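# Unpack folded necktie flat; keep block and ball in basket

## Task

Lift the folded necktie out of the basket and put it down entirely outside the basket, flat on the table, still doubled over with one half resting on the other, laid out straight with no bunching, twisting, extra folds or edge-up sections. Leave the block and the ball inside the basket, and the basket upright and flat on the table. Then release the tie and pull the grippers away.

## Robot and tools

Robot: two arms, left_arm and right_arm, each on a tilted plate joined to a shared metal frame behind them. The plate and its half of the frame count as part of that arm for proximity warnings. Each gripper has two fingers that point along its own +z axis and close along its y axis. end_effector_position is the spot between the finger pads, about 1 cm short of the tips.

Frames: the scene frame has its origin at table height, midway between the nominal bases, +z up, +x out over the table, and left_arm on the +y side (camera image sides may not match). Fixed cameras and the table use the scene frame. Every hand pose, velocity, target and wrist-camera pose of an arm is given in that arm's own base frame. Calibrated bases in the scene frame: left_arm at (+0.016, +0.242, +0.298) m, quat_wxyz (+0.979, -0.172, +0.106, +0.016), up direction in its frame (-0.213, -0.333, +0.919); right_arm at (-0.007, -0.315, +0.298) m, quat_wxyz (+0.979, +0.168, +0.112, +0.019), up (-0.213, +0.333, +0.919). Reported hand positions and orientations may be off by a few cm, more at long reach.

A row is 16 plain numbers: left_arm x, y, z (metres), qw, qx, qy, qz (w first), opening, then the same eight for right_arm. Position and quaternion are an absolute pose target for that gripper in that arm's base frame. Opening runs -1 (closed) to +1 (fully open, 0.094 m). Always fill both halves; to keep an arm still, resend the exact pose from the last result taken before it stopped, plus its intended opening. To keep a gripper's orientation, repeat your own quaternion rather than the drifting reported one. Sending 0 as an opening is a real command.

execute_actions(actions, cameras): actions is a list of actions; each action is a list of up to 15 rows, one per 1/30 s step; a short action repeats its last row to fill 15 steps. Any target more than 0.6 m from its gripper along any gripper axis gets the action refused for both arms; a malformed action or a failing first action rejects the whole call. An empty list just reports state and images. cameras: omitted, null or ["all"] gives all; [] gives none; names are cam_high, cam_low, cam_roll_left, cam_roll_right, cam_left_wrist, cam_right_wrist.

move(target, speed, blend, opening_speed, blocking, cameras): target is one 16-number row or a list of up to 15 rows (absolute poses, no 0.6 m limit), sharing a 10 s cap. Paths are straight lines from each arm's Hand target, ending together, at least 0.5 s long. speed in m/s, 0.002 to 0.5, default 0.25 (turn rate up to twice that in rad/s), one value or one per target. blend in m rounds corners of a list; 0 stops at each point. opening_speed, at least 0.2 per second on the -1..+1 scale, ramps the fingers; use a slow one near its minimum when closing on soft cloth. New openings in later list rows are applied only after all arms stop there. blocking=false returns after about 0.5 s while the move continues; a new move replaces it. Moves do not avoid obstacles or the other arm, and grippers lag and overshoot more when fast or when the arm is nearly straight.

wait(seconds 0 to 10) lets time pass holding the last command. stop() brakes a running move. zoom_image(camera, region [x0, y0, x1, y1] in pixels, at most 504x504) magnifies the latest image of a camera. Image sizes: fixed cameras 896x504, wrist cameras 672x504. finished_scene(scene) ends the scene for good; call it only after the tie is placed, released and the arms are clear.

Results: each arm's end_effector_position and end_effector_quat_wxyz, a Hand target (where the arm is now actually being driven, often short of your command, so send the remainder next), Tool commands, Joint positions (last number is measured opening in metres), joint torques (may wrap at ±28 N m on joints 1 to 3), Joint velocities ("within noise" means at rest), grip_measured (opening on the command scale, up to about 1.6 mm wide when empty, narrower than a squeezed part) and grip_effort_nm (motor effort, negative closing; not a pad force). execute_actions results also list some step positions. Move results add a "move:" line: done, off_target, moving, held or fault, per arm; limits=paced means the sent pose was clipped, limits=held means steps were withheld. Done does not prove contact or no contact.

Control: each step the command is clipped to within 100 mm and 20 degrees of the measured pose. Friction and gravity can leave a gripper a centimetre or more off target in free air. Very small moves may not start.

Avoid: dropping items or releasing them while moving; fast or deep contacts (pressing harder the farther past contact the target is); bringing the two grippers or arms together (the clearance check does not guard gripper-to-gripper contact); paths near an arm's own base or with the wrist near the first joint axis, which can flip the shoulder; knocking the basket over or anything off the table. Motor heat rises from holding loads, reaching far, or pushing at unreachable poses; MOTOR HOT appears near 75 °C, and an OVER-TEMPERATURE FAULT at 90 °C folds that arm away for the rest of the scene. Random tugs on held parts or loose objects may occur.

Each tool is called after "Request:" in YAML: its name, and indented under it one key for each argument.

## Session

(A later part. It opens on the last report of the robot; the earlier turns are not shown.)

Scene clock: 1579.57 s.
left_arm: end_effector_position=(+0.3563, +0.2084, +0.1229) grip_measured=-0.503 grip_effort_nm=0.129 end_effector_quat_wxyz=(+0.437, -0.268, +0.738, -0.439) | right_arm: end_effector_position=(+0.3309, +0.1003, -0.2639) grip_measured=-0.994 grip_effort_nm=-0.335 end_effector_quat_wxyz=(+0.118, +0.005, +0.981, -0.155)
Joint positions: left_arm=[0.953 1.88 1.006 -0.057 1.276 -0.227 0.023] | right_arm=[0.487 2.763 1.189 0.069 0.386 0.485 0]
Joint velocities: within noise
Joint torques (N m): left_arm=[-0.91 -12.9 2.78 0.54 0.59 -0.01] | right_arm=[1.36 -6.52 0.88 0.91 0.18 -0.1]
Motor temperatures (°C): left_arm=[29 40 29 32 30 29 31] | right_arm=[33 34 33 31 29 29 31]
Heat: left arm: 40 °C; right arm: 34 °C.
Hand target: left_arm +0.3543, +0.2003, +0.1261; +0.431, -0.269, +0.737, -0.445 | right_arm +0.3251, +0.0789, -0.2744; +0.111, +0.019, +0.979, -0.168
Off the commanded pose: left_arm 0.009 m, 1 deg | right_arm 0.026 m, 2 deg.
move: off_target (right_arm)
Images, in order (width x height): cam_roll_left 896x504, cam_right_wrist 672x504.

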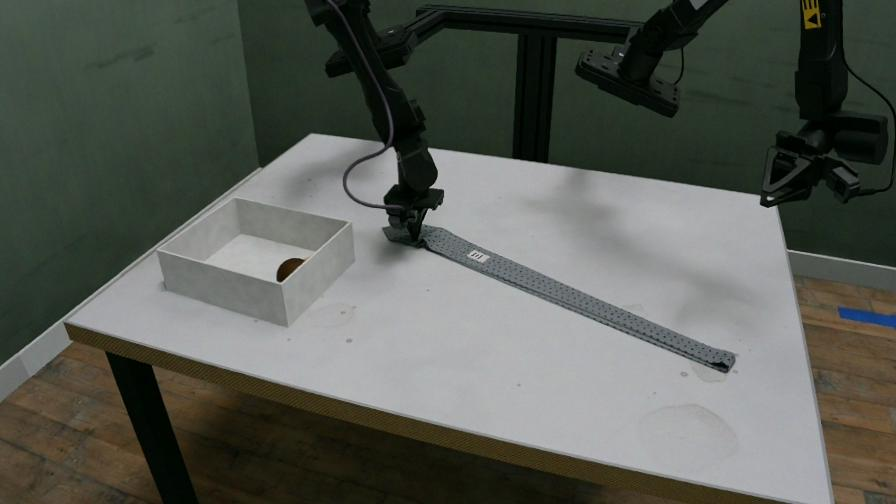

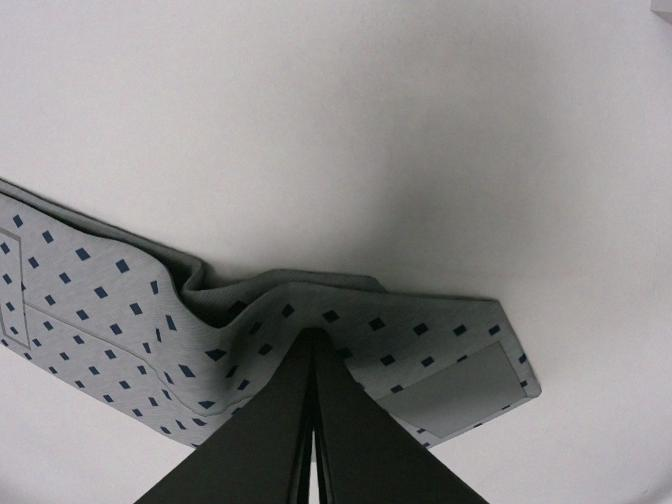

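Request:
move:
  target: [0.3541,0.2002,0.1261,0.4306,-0.2691,0.7374,-0.4449,-0.5,0.3220,0.0690,-0.2660,0.112,0.019,0.979,-0.168,-1]
  speed: 0.03
  cameras: ["cam_right_wrist","cam_roll_left"]

Request:
zoom_image:
  camera: "cam_roll_left"
  region: [370, 180, 490, 290]

Scene clock: 1583.90 s.
left_arm: end_effector_position=(+0.3563, +0.2084, +0.1229) grip_measured=-0.503 grip_effort_nm=0.134 end_effector_quat_wxyz=(+0.437, -0.268, +0.738, -0.439) | right_arm: end_effector_position=(+0.3309, +0.0934, -0.2609) grip_measured=-0.994 grip_effort_nm=-0.330 end_effector_quat_wxyz=(+0.125, +0.009, +0.982, -0.141)
Joint positions: left_arm=[0.953 1.88 1.006 -0.057 1.276 -0.227 0.023] | right_arm=[0.459 2.741 1.136 0.135 0.367 0.46 0]
Joint velocities: within noise
Joint torques (N m): left_arm=[-0.98 -12.88 2.78 0.52 0.6 0] | right_arm=[1.76 -7.64 0.34 0.58 0.38 -0.07]
Motor temperatures (°C): left_arm=[29 41 29 32 30 29 31] | right_arm=[33 34 33 31 29 29 31]
Heat: left arm: 41 °C; right arm: 34 °C.
Hand target: left_arm +0.3543, +0.2003, +0.1261; +0.431, -0.269, +0.737, -0.445 | right_arm +0.3213, +0.0701, -0.2655; +0.112, +0.019, +0.979, -0.168
Off the commanded pose: left_arm 0.009 m, 1 deg | right_arm 0.026 m, 4 deg.
move: off_target (right_arm)
Images, in order (width x height): cam_roll_left 896x504, cam_right_wrist 672x504.

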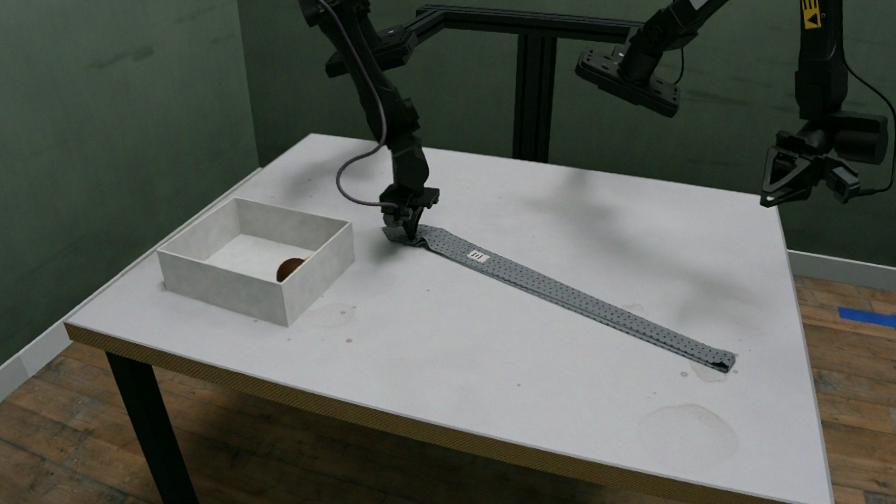

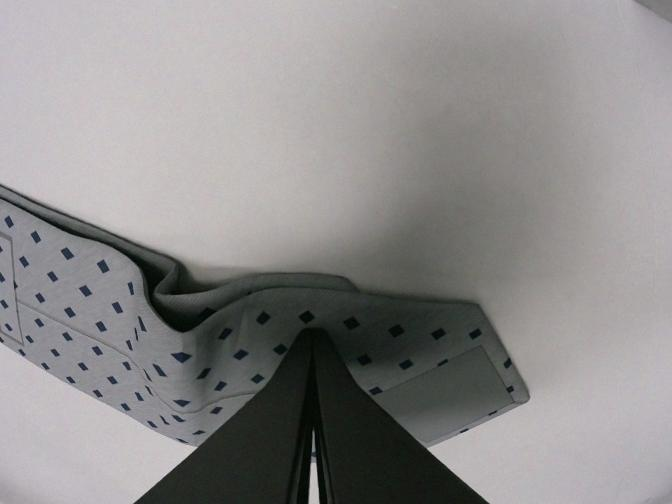

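Scaled by 4.200.

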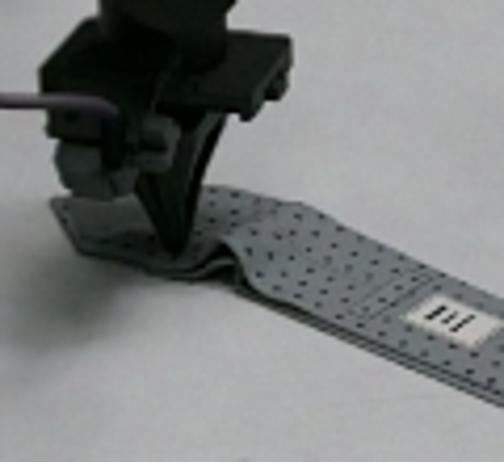

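Request:
move:
  target:
    - [0.3541,0.2002,0.1261,0.4306,-0.2691,0.7374,-0.4449,-0.5,0.3243,0.1038,-0.2325,0.112,0.019,0.979,-0.168,-1]
    - [0.3541,0.2002,0.1261,0.4306,-0.2691,0.7374,-0.4449,-0.5,0.3304,0.1424,-0.2342,0.112,0.019,0.979,-0.168,-1]
  speed: [0.05,0.1]
  cameras: ["cam_right_wrist","cam_roll_left"]

Request:
zoom_image:
  camera: "cam_roll_left"
  region: [370, 180, 490, 290]

Scene clock: 1599.03 s.
left_arm: end_effector_position=(+0.3563, +0.2084, +0.1229) grip_measured=-0.503 grip_effort_nm=0.134 end_effector_quat_wxyz=(+0.437, -0.268, +0.738, -0.439) | right_arm: end_effector_position=(+0.3378, +0.1451, -0.2292) grip_measured=-0.994 grip_effort_nm=-0.330 end_effector_quat_wxyz=(+0.121, +0.024, +0.980, -0.154)
Joint positions: left_arm=[0.953 1.88 1.006 -0.057 1.276 -0.227 0.023] | right_arm=[0.59 2.677 1.276 -0.148 0.394 0.634 0]
Joint velocities: within noise
Joint torques (N m): left_arm=[-0.96 -12.9 2.74 0.52 0.6 0] | right_arm=[5.22 -8.36 4.12 0.38 0.14 0.1]
Motor temperatures (°C): left_arm=[29 41 29 32 30 29 31] | right_arm=[32 34 33 31 29 29 31]
Heat: left arm: 41 °C; right arm: 34 °C.
Hand target: left_arm +0.3543, +0.2003, +0.1261; +0.431, -0.269, +0.737, -0.445 | right_arm +0.3304, +0.1422, -0.2340; +0.112, +0.019, +0.979, -0.168
Off the commanded pose: left_arm 0.009 m, 1 deg | right_arm 0.009 m, 2 deg.
move: done
Images, in order (width x height): cam_roll_left 896x504, cam_right_wrist 672x504.

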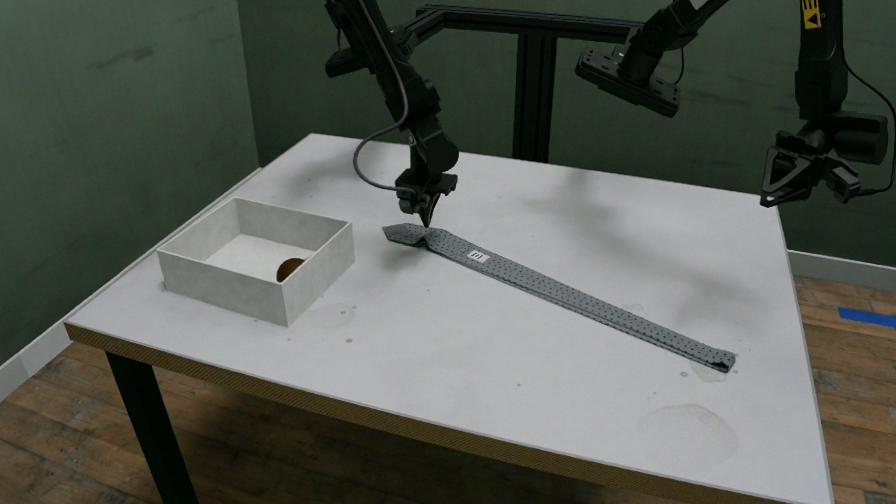

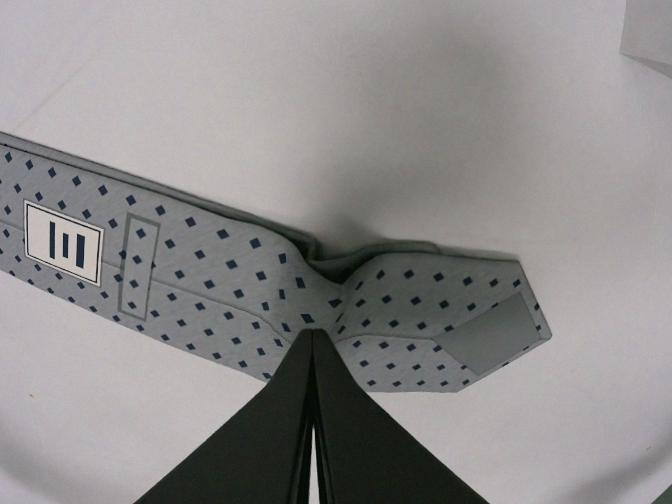

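Scaled by 4.200.

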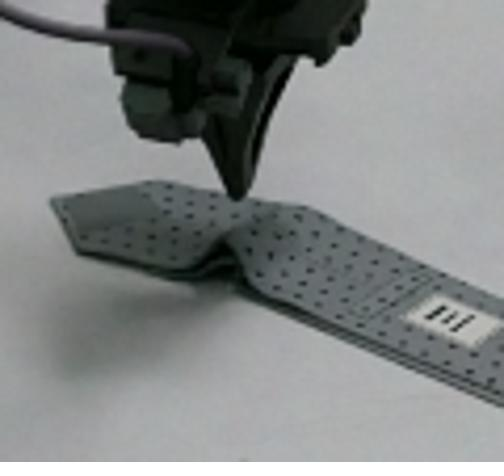

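Request:
move:
  target:
    - [0.3541,0.2002,0.1261,0.4306,-0.2691,0.7374,-0.4449,-0.5,0.3477,0.1396,-0.2290,0.112,0.019,0.979,-0.168,-1]
    - [0.3541,0.2002,0.1261,0.4306,-0.2691,0.7374,-0.4449,-0.5,0.3580,0.1230,-0.2740,0.112,0.019,0.979,-0.168,-1]
  speed: [0.05,0.04]
  cameras: ["cam_right_wrist","cam_roll_left"]

Request:
zoom_image:
  camera: "cam_roll_left"
  region: [370, 180, 490, 290]

Scene clock: 1607.97 s.
left_arm: end_effector_position=(+0.3563, +0.2084, +0.1229) grip_measured=-0.503 grip_effort_nm=0.134 end_effector_quat_wxyz=(+0.437, -0.268, +0.738, -0.439) | right_arm: end_effector_position=(+0.3566, +0.1288, -0.2649) grip_measured=-0.994 grip_effort_nm=-0.339 end_effector_quat_wxyz=(+0.109, +0.018, +0.980, -0.162)
Joint positions: left_arm=[0.953 1.88 1.006 -0.057 1.276 -0.227 0.023] | right_arm=[0.525 2.819 1.408 -0.139 0.394 0.558 0]
Joint velocities: within noise
Joint torques (N m): left_arm=[-0.98 -12.9 2.77 0.52 0.6 0.01] | right_arm=[3.92 -7.73 4.26 0.72 0.14 -0.07]
Motor temperatures (°C): left_arm=[29 41 29 32 30 29 31] | right_arm=[33 35 33 31 29 29 31]
Heat: left arm: 41 °C; right arm: 35 °C.
Hand target: left_arm +0.3543, +0.2003, +0.1261; +0.431, -0.269, +0.737, -0.445 | right_arm +0.3576, +0.1229, -0.2737; +0.112, +0.019, +0.979, -0.168
Off the commanded pose: left_arm 0.009 m, 1 deg | right_arm 0.011 m, 1 deg.
move: off_target (right_arm)
Images, in order (width x height): cam_roll_left 896x504, cam_right_wrist 672x504.

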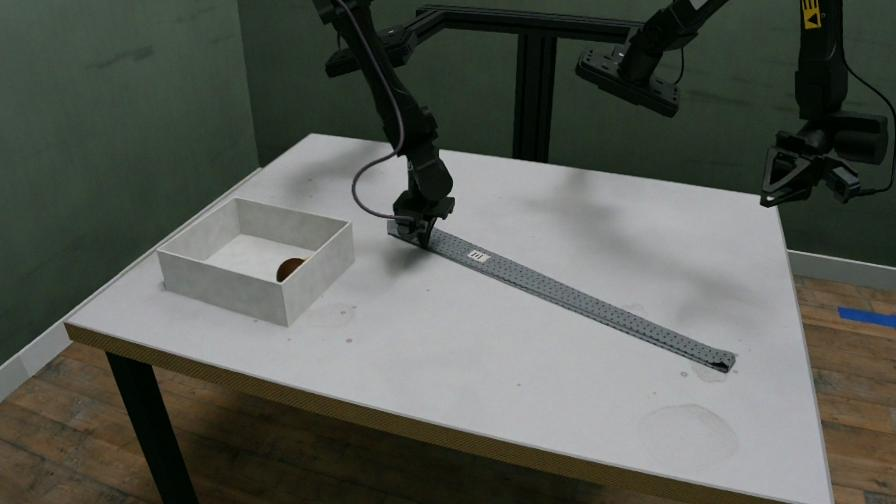

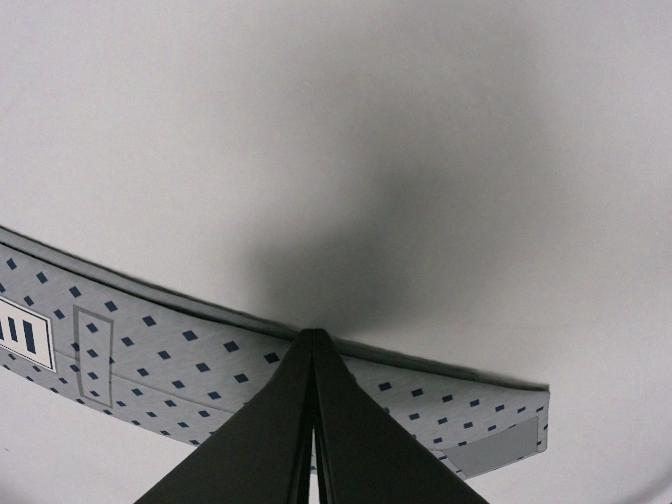

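Scaled by 4.200.

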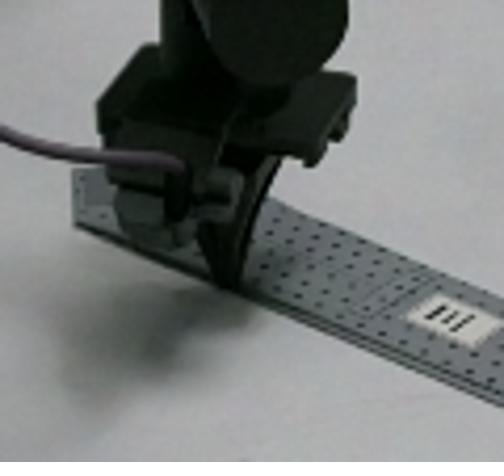

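Request:
move:
  target:
    - [0.3541,0.2002,0.1261,0.4306,-0.2691,0.7374,-0.4449,-0.5,0.3477,0.1396,-0.2290,0.112,0.019,0.979,-0.168,-1]
    - [0.3541,0.2002,0.1261,0.4306,-0.2691,0.7374,-0.4449,-0.5,0.3477,0.1396,-0.1900,0.112,0.019,0.979,-0.168,-1]
  speed: [0.05,0.1]
  cameras: ["cam_right_wrist","cam_roll_left","cam_roll_right"]

Request:
zoom_image:
  camera: "cam_roll_left"
  region: [370, 180, 490, 290]

Request:
zoom_image:
  camera: "cam_roll_right"
  region: [360, 190, 480, 290]

Scene clock: 1615.33 s.
left_arm: end_effector_position=(+0.3563, +0.2084, +0.1229) grip_measured=-0.503 grip_effort_nm=0.134 end_effector_quat_wxyz=(+0.437, -0.268, +0.738, -0.439) | right_arm: end_effector_position=(+0.3563, +0.1394, -0.1944) grip_measured=-0.994 grip_effort_nm=-0.325 end_effector_quat_wxyz=(+0.117, +0.026, +0.980, -0.158)
Joint positions: left_arm=[0.953 1.88 1.006 -0.057 1.276 -0.227 0.023] | right_arm=[0.55 2.584 1.3 -0.262 0.394 0.599 0]
Joint velocities: within noise
Joint torques (N m): left_arm=[-0.98 -12.89 2.77 0.53 0.6 -0.01] | right_arm=[5.78 -11.32 2.41 0.35 0.13 0.1]
Motor temperatures (°C): left_arm=[29 41 29 31 30 29 31] | right_arm=[33 35 33 31 29 29 30]
Heat: left arm: 41 °C; right arm: 35 °C.
Hand target: left_arm +0.3543, +0.2003, +0.1261; +0.431, -0.269, +0.737, -0.445 | right_arm +0.3479, +0.1393, -0.1903; +0.112, +0.019, +0.979, -0.168
Off the commanded pose: left_arm 0.009 m, 1 deg | right_arm 0.010 m, 2 deg.
move: done
Images, in order (width x height): cam_roll_left 896x504, cam_roll_right 896x504, cam_right_wrist 672x504.

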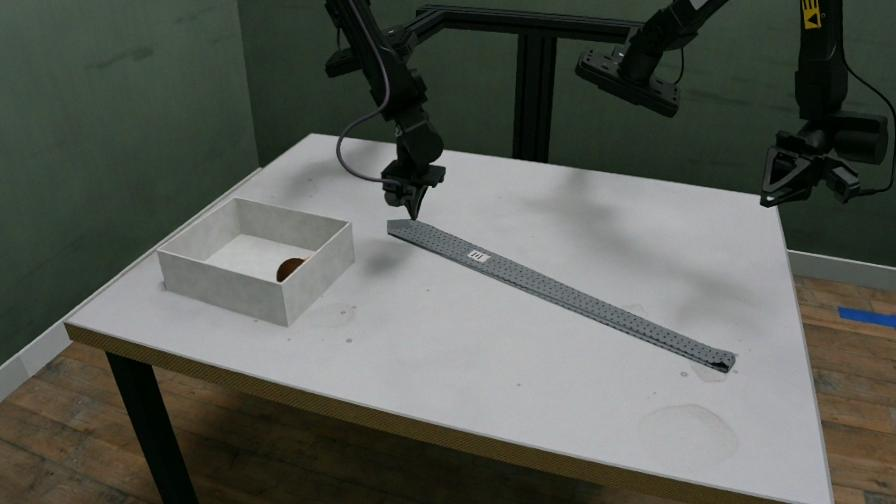

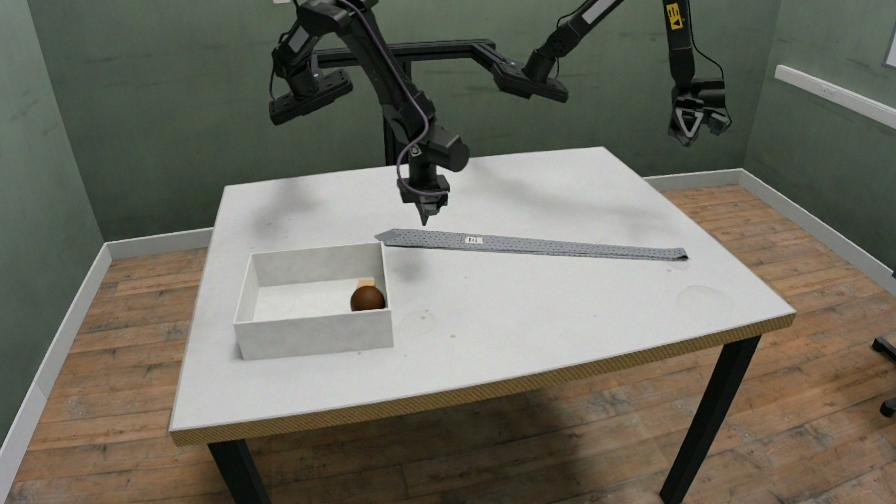

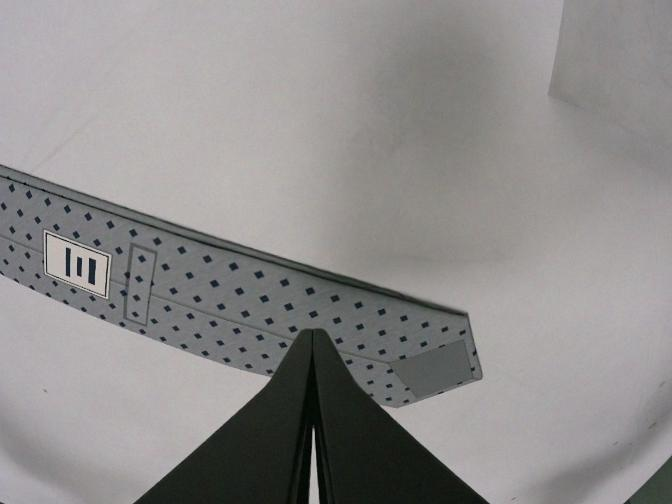

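Scaled by 4.200.

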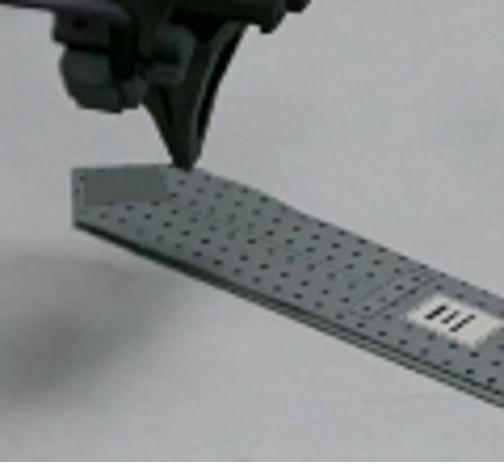

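Scaled by 4.200.

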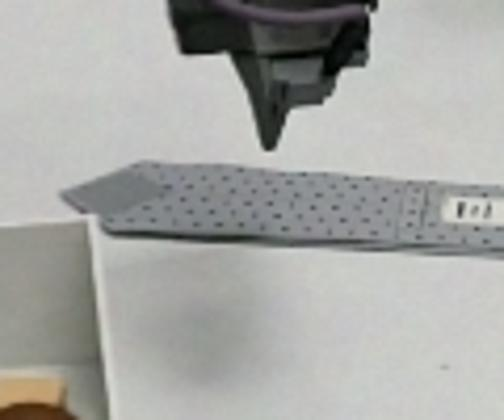

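Straight and flat now. I'll park both arms and inspect.

Request:
move:
  target: [0.3541,0.2002,0.1261,0.4306,-0.2691,0.7374,-0.4449,-0.5,0.2542,-0.0961,0.0415,0.112,0.019,0.979,-0.168,-1]
  speed: 0.25

Request:
zoom_image:
  camera: "cam_high"
  region: [260, 200, 560, 350]

Request:
zoom_image:
  camera: "cam_low"
  region: [340, 220, 580, 430]

Scene clock: 1622.80 s.
left_arm: end_effector_position=(+0.3563, +0.2084, +0.1229) grip_measured=-0.503 grip_effort_nm=0.129 end_effector_quat_wxyz=(+0.437, -0.268, +0.738, -0.439) | right_arm: end_effector_position=(+0.2515, -0.0964, +0.0352) grip_measured=-0.994 grip_effort_nm=-0.330 end_effector_quat_wxyz=(+0.109, +0.021, +0.979, -0.173)
Joint positions: left_arm=[0.953 1.88 1.006 -0.057 1.276 -0.227 0.023] | right_arm=[-0.167 1.391 0.69 -0.593 0.309 -0.168 0]
Joint velocities: within noise
Joint torques (N m): left_arm=[-0.96 -12.9 2.76 0.53 0.59 -0.01] | right_arm=[1.01 -5.94 7.62 0.37 -0.13 -0.09]
Motor temperatures (°C): left_arm=[29 41 29 31 30 29 31] | right_arm=[33 35 33 31 29 29 30]
Heat: left arm: 41 °C; right arm: 35 °C.
Hand target: left_arm +0.3543, +0.2003, +0.1261; +0.431, -0.269, +0.737, -0.445 | right_arm +0.2542, -0.0962, +0.0414; +0.112, +0.019, +0.979, -0.168
Off the commanded pose: left_arm 0.009 m, 1 deg | right_arm 0.007 m, 1 deg.
move: done

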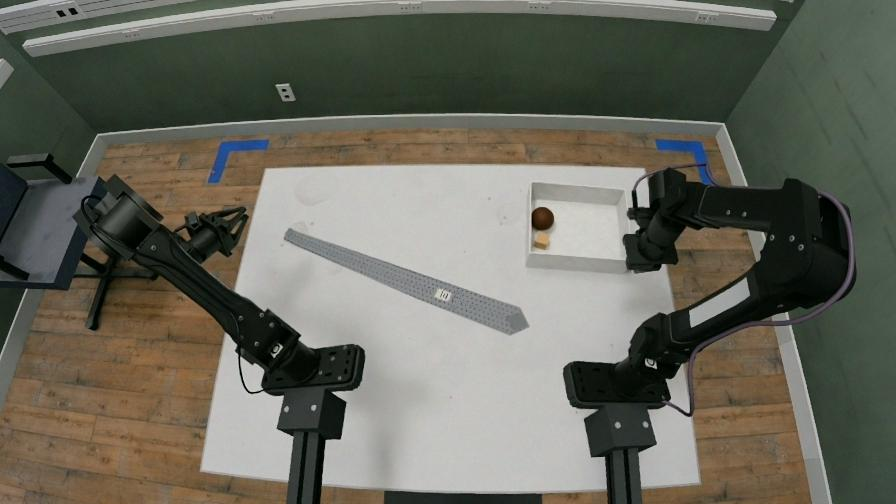

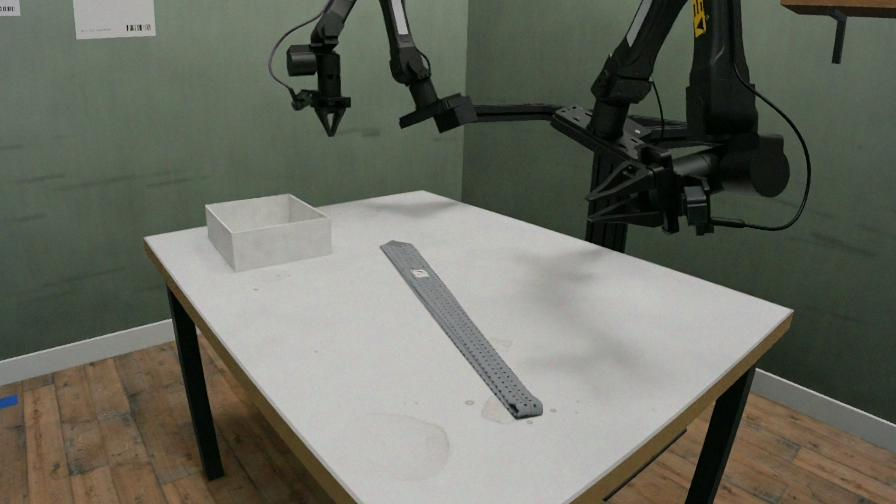

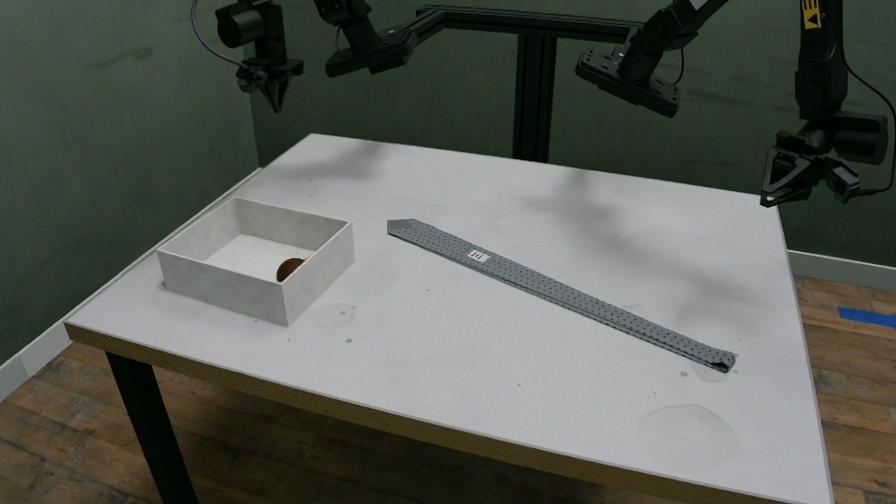

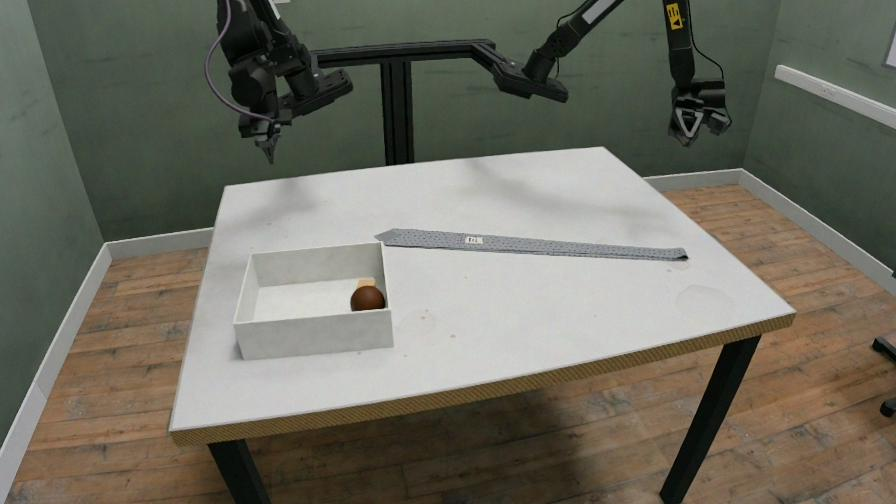

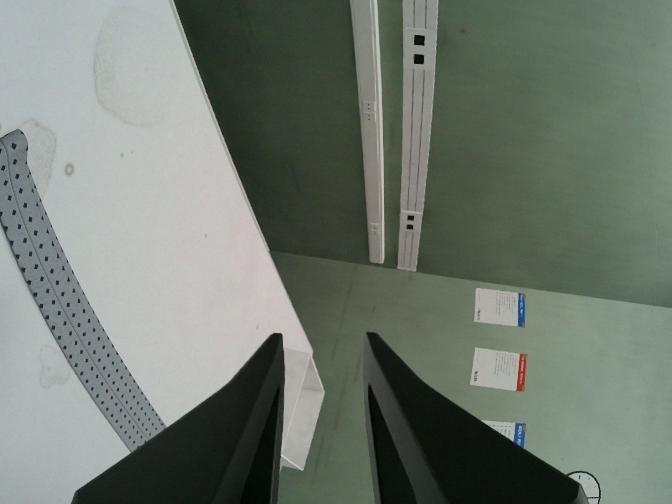

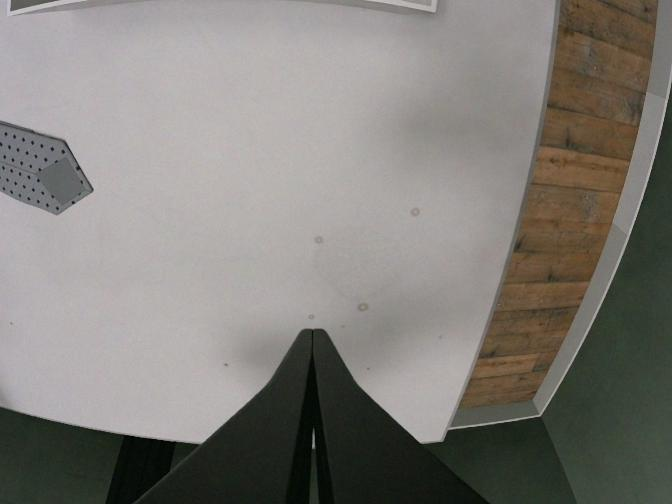

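Scaled by 1.680.

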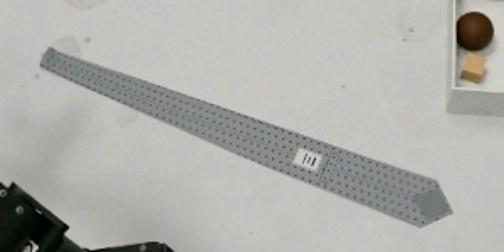

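Scaled by 2.100.

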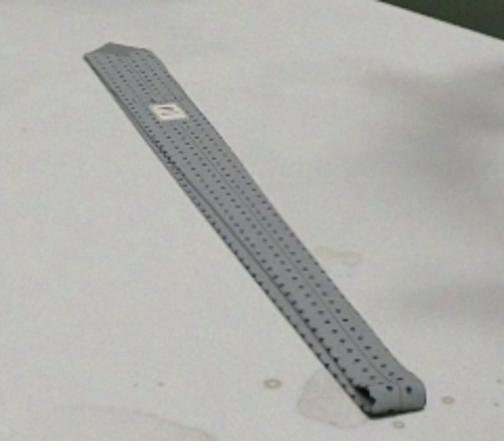

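Excellent: the tie is folded in half, straight, flat and clear of the basket, which holds both the block and the ball.

Request:
finished_scene:
  scene: 2

The scene is finished: the task was done.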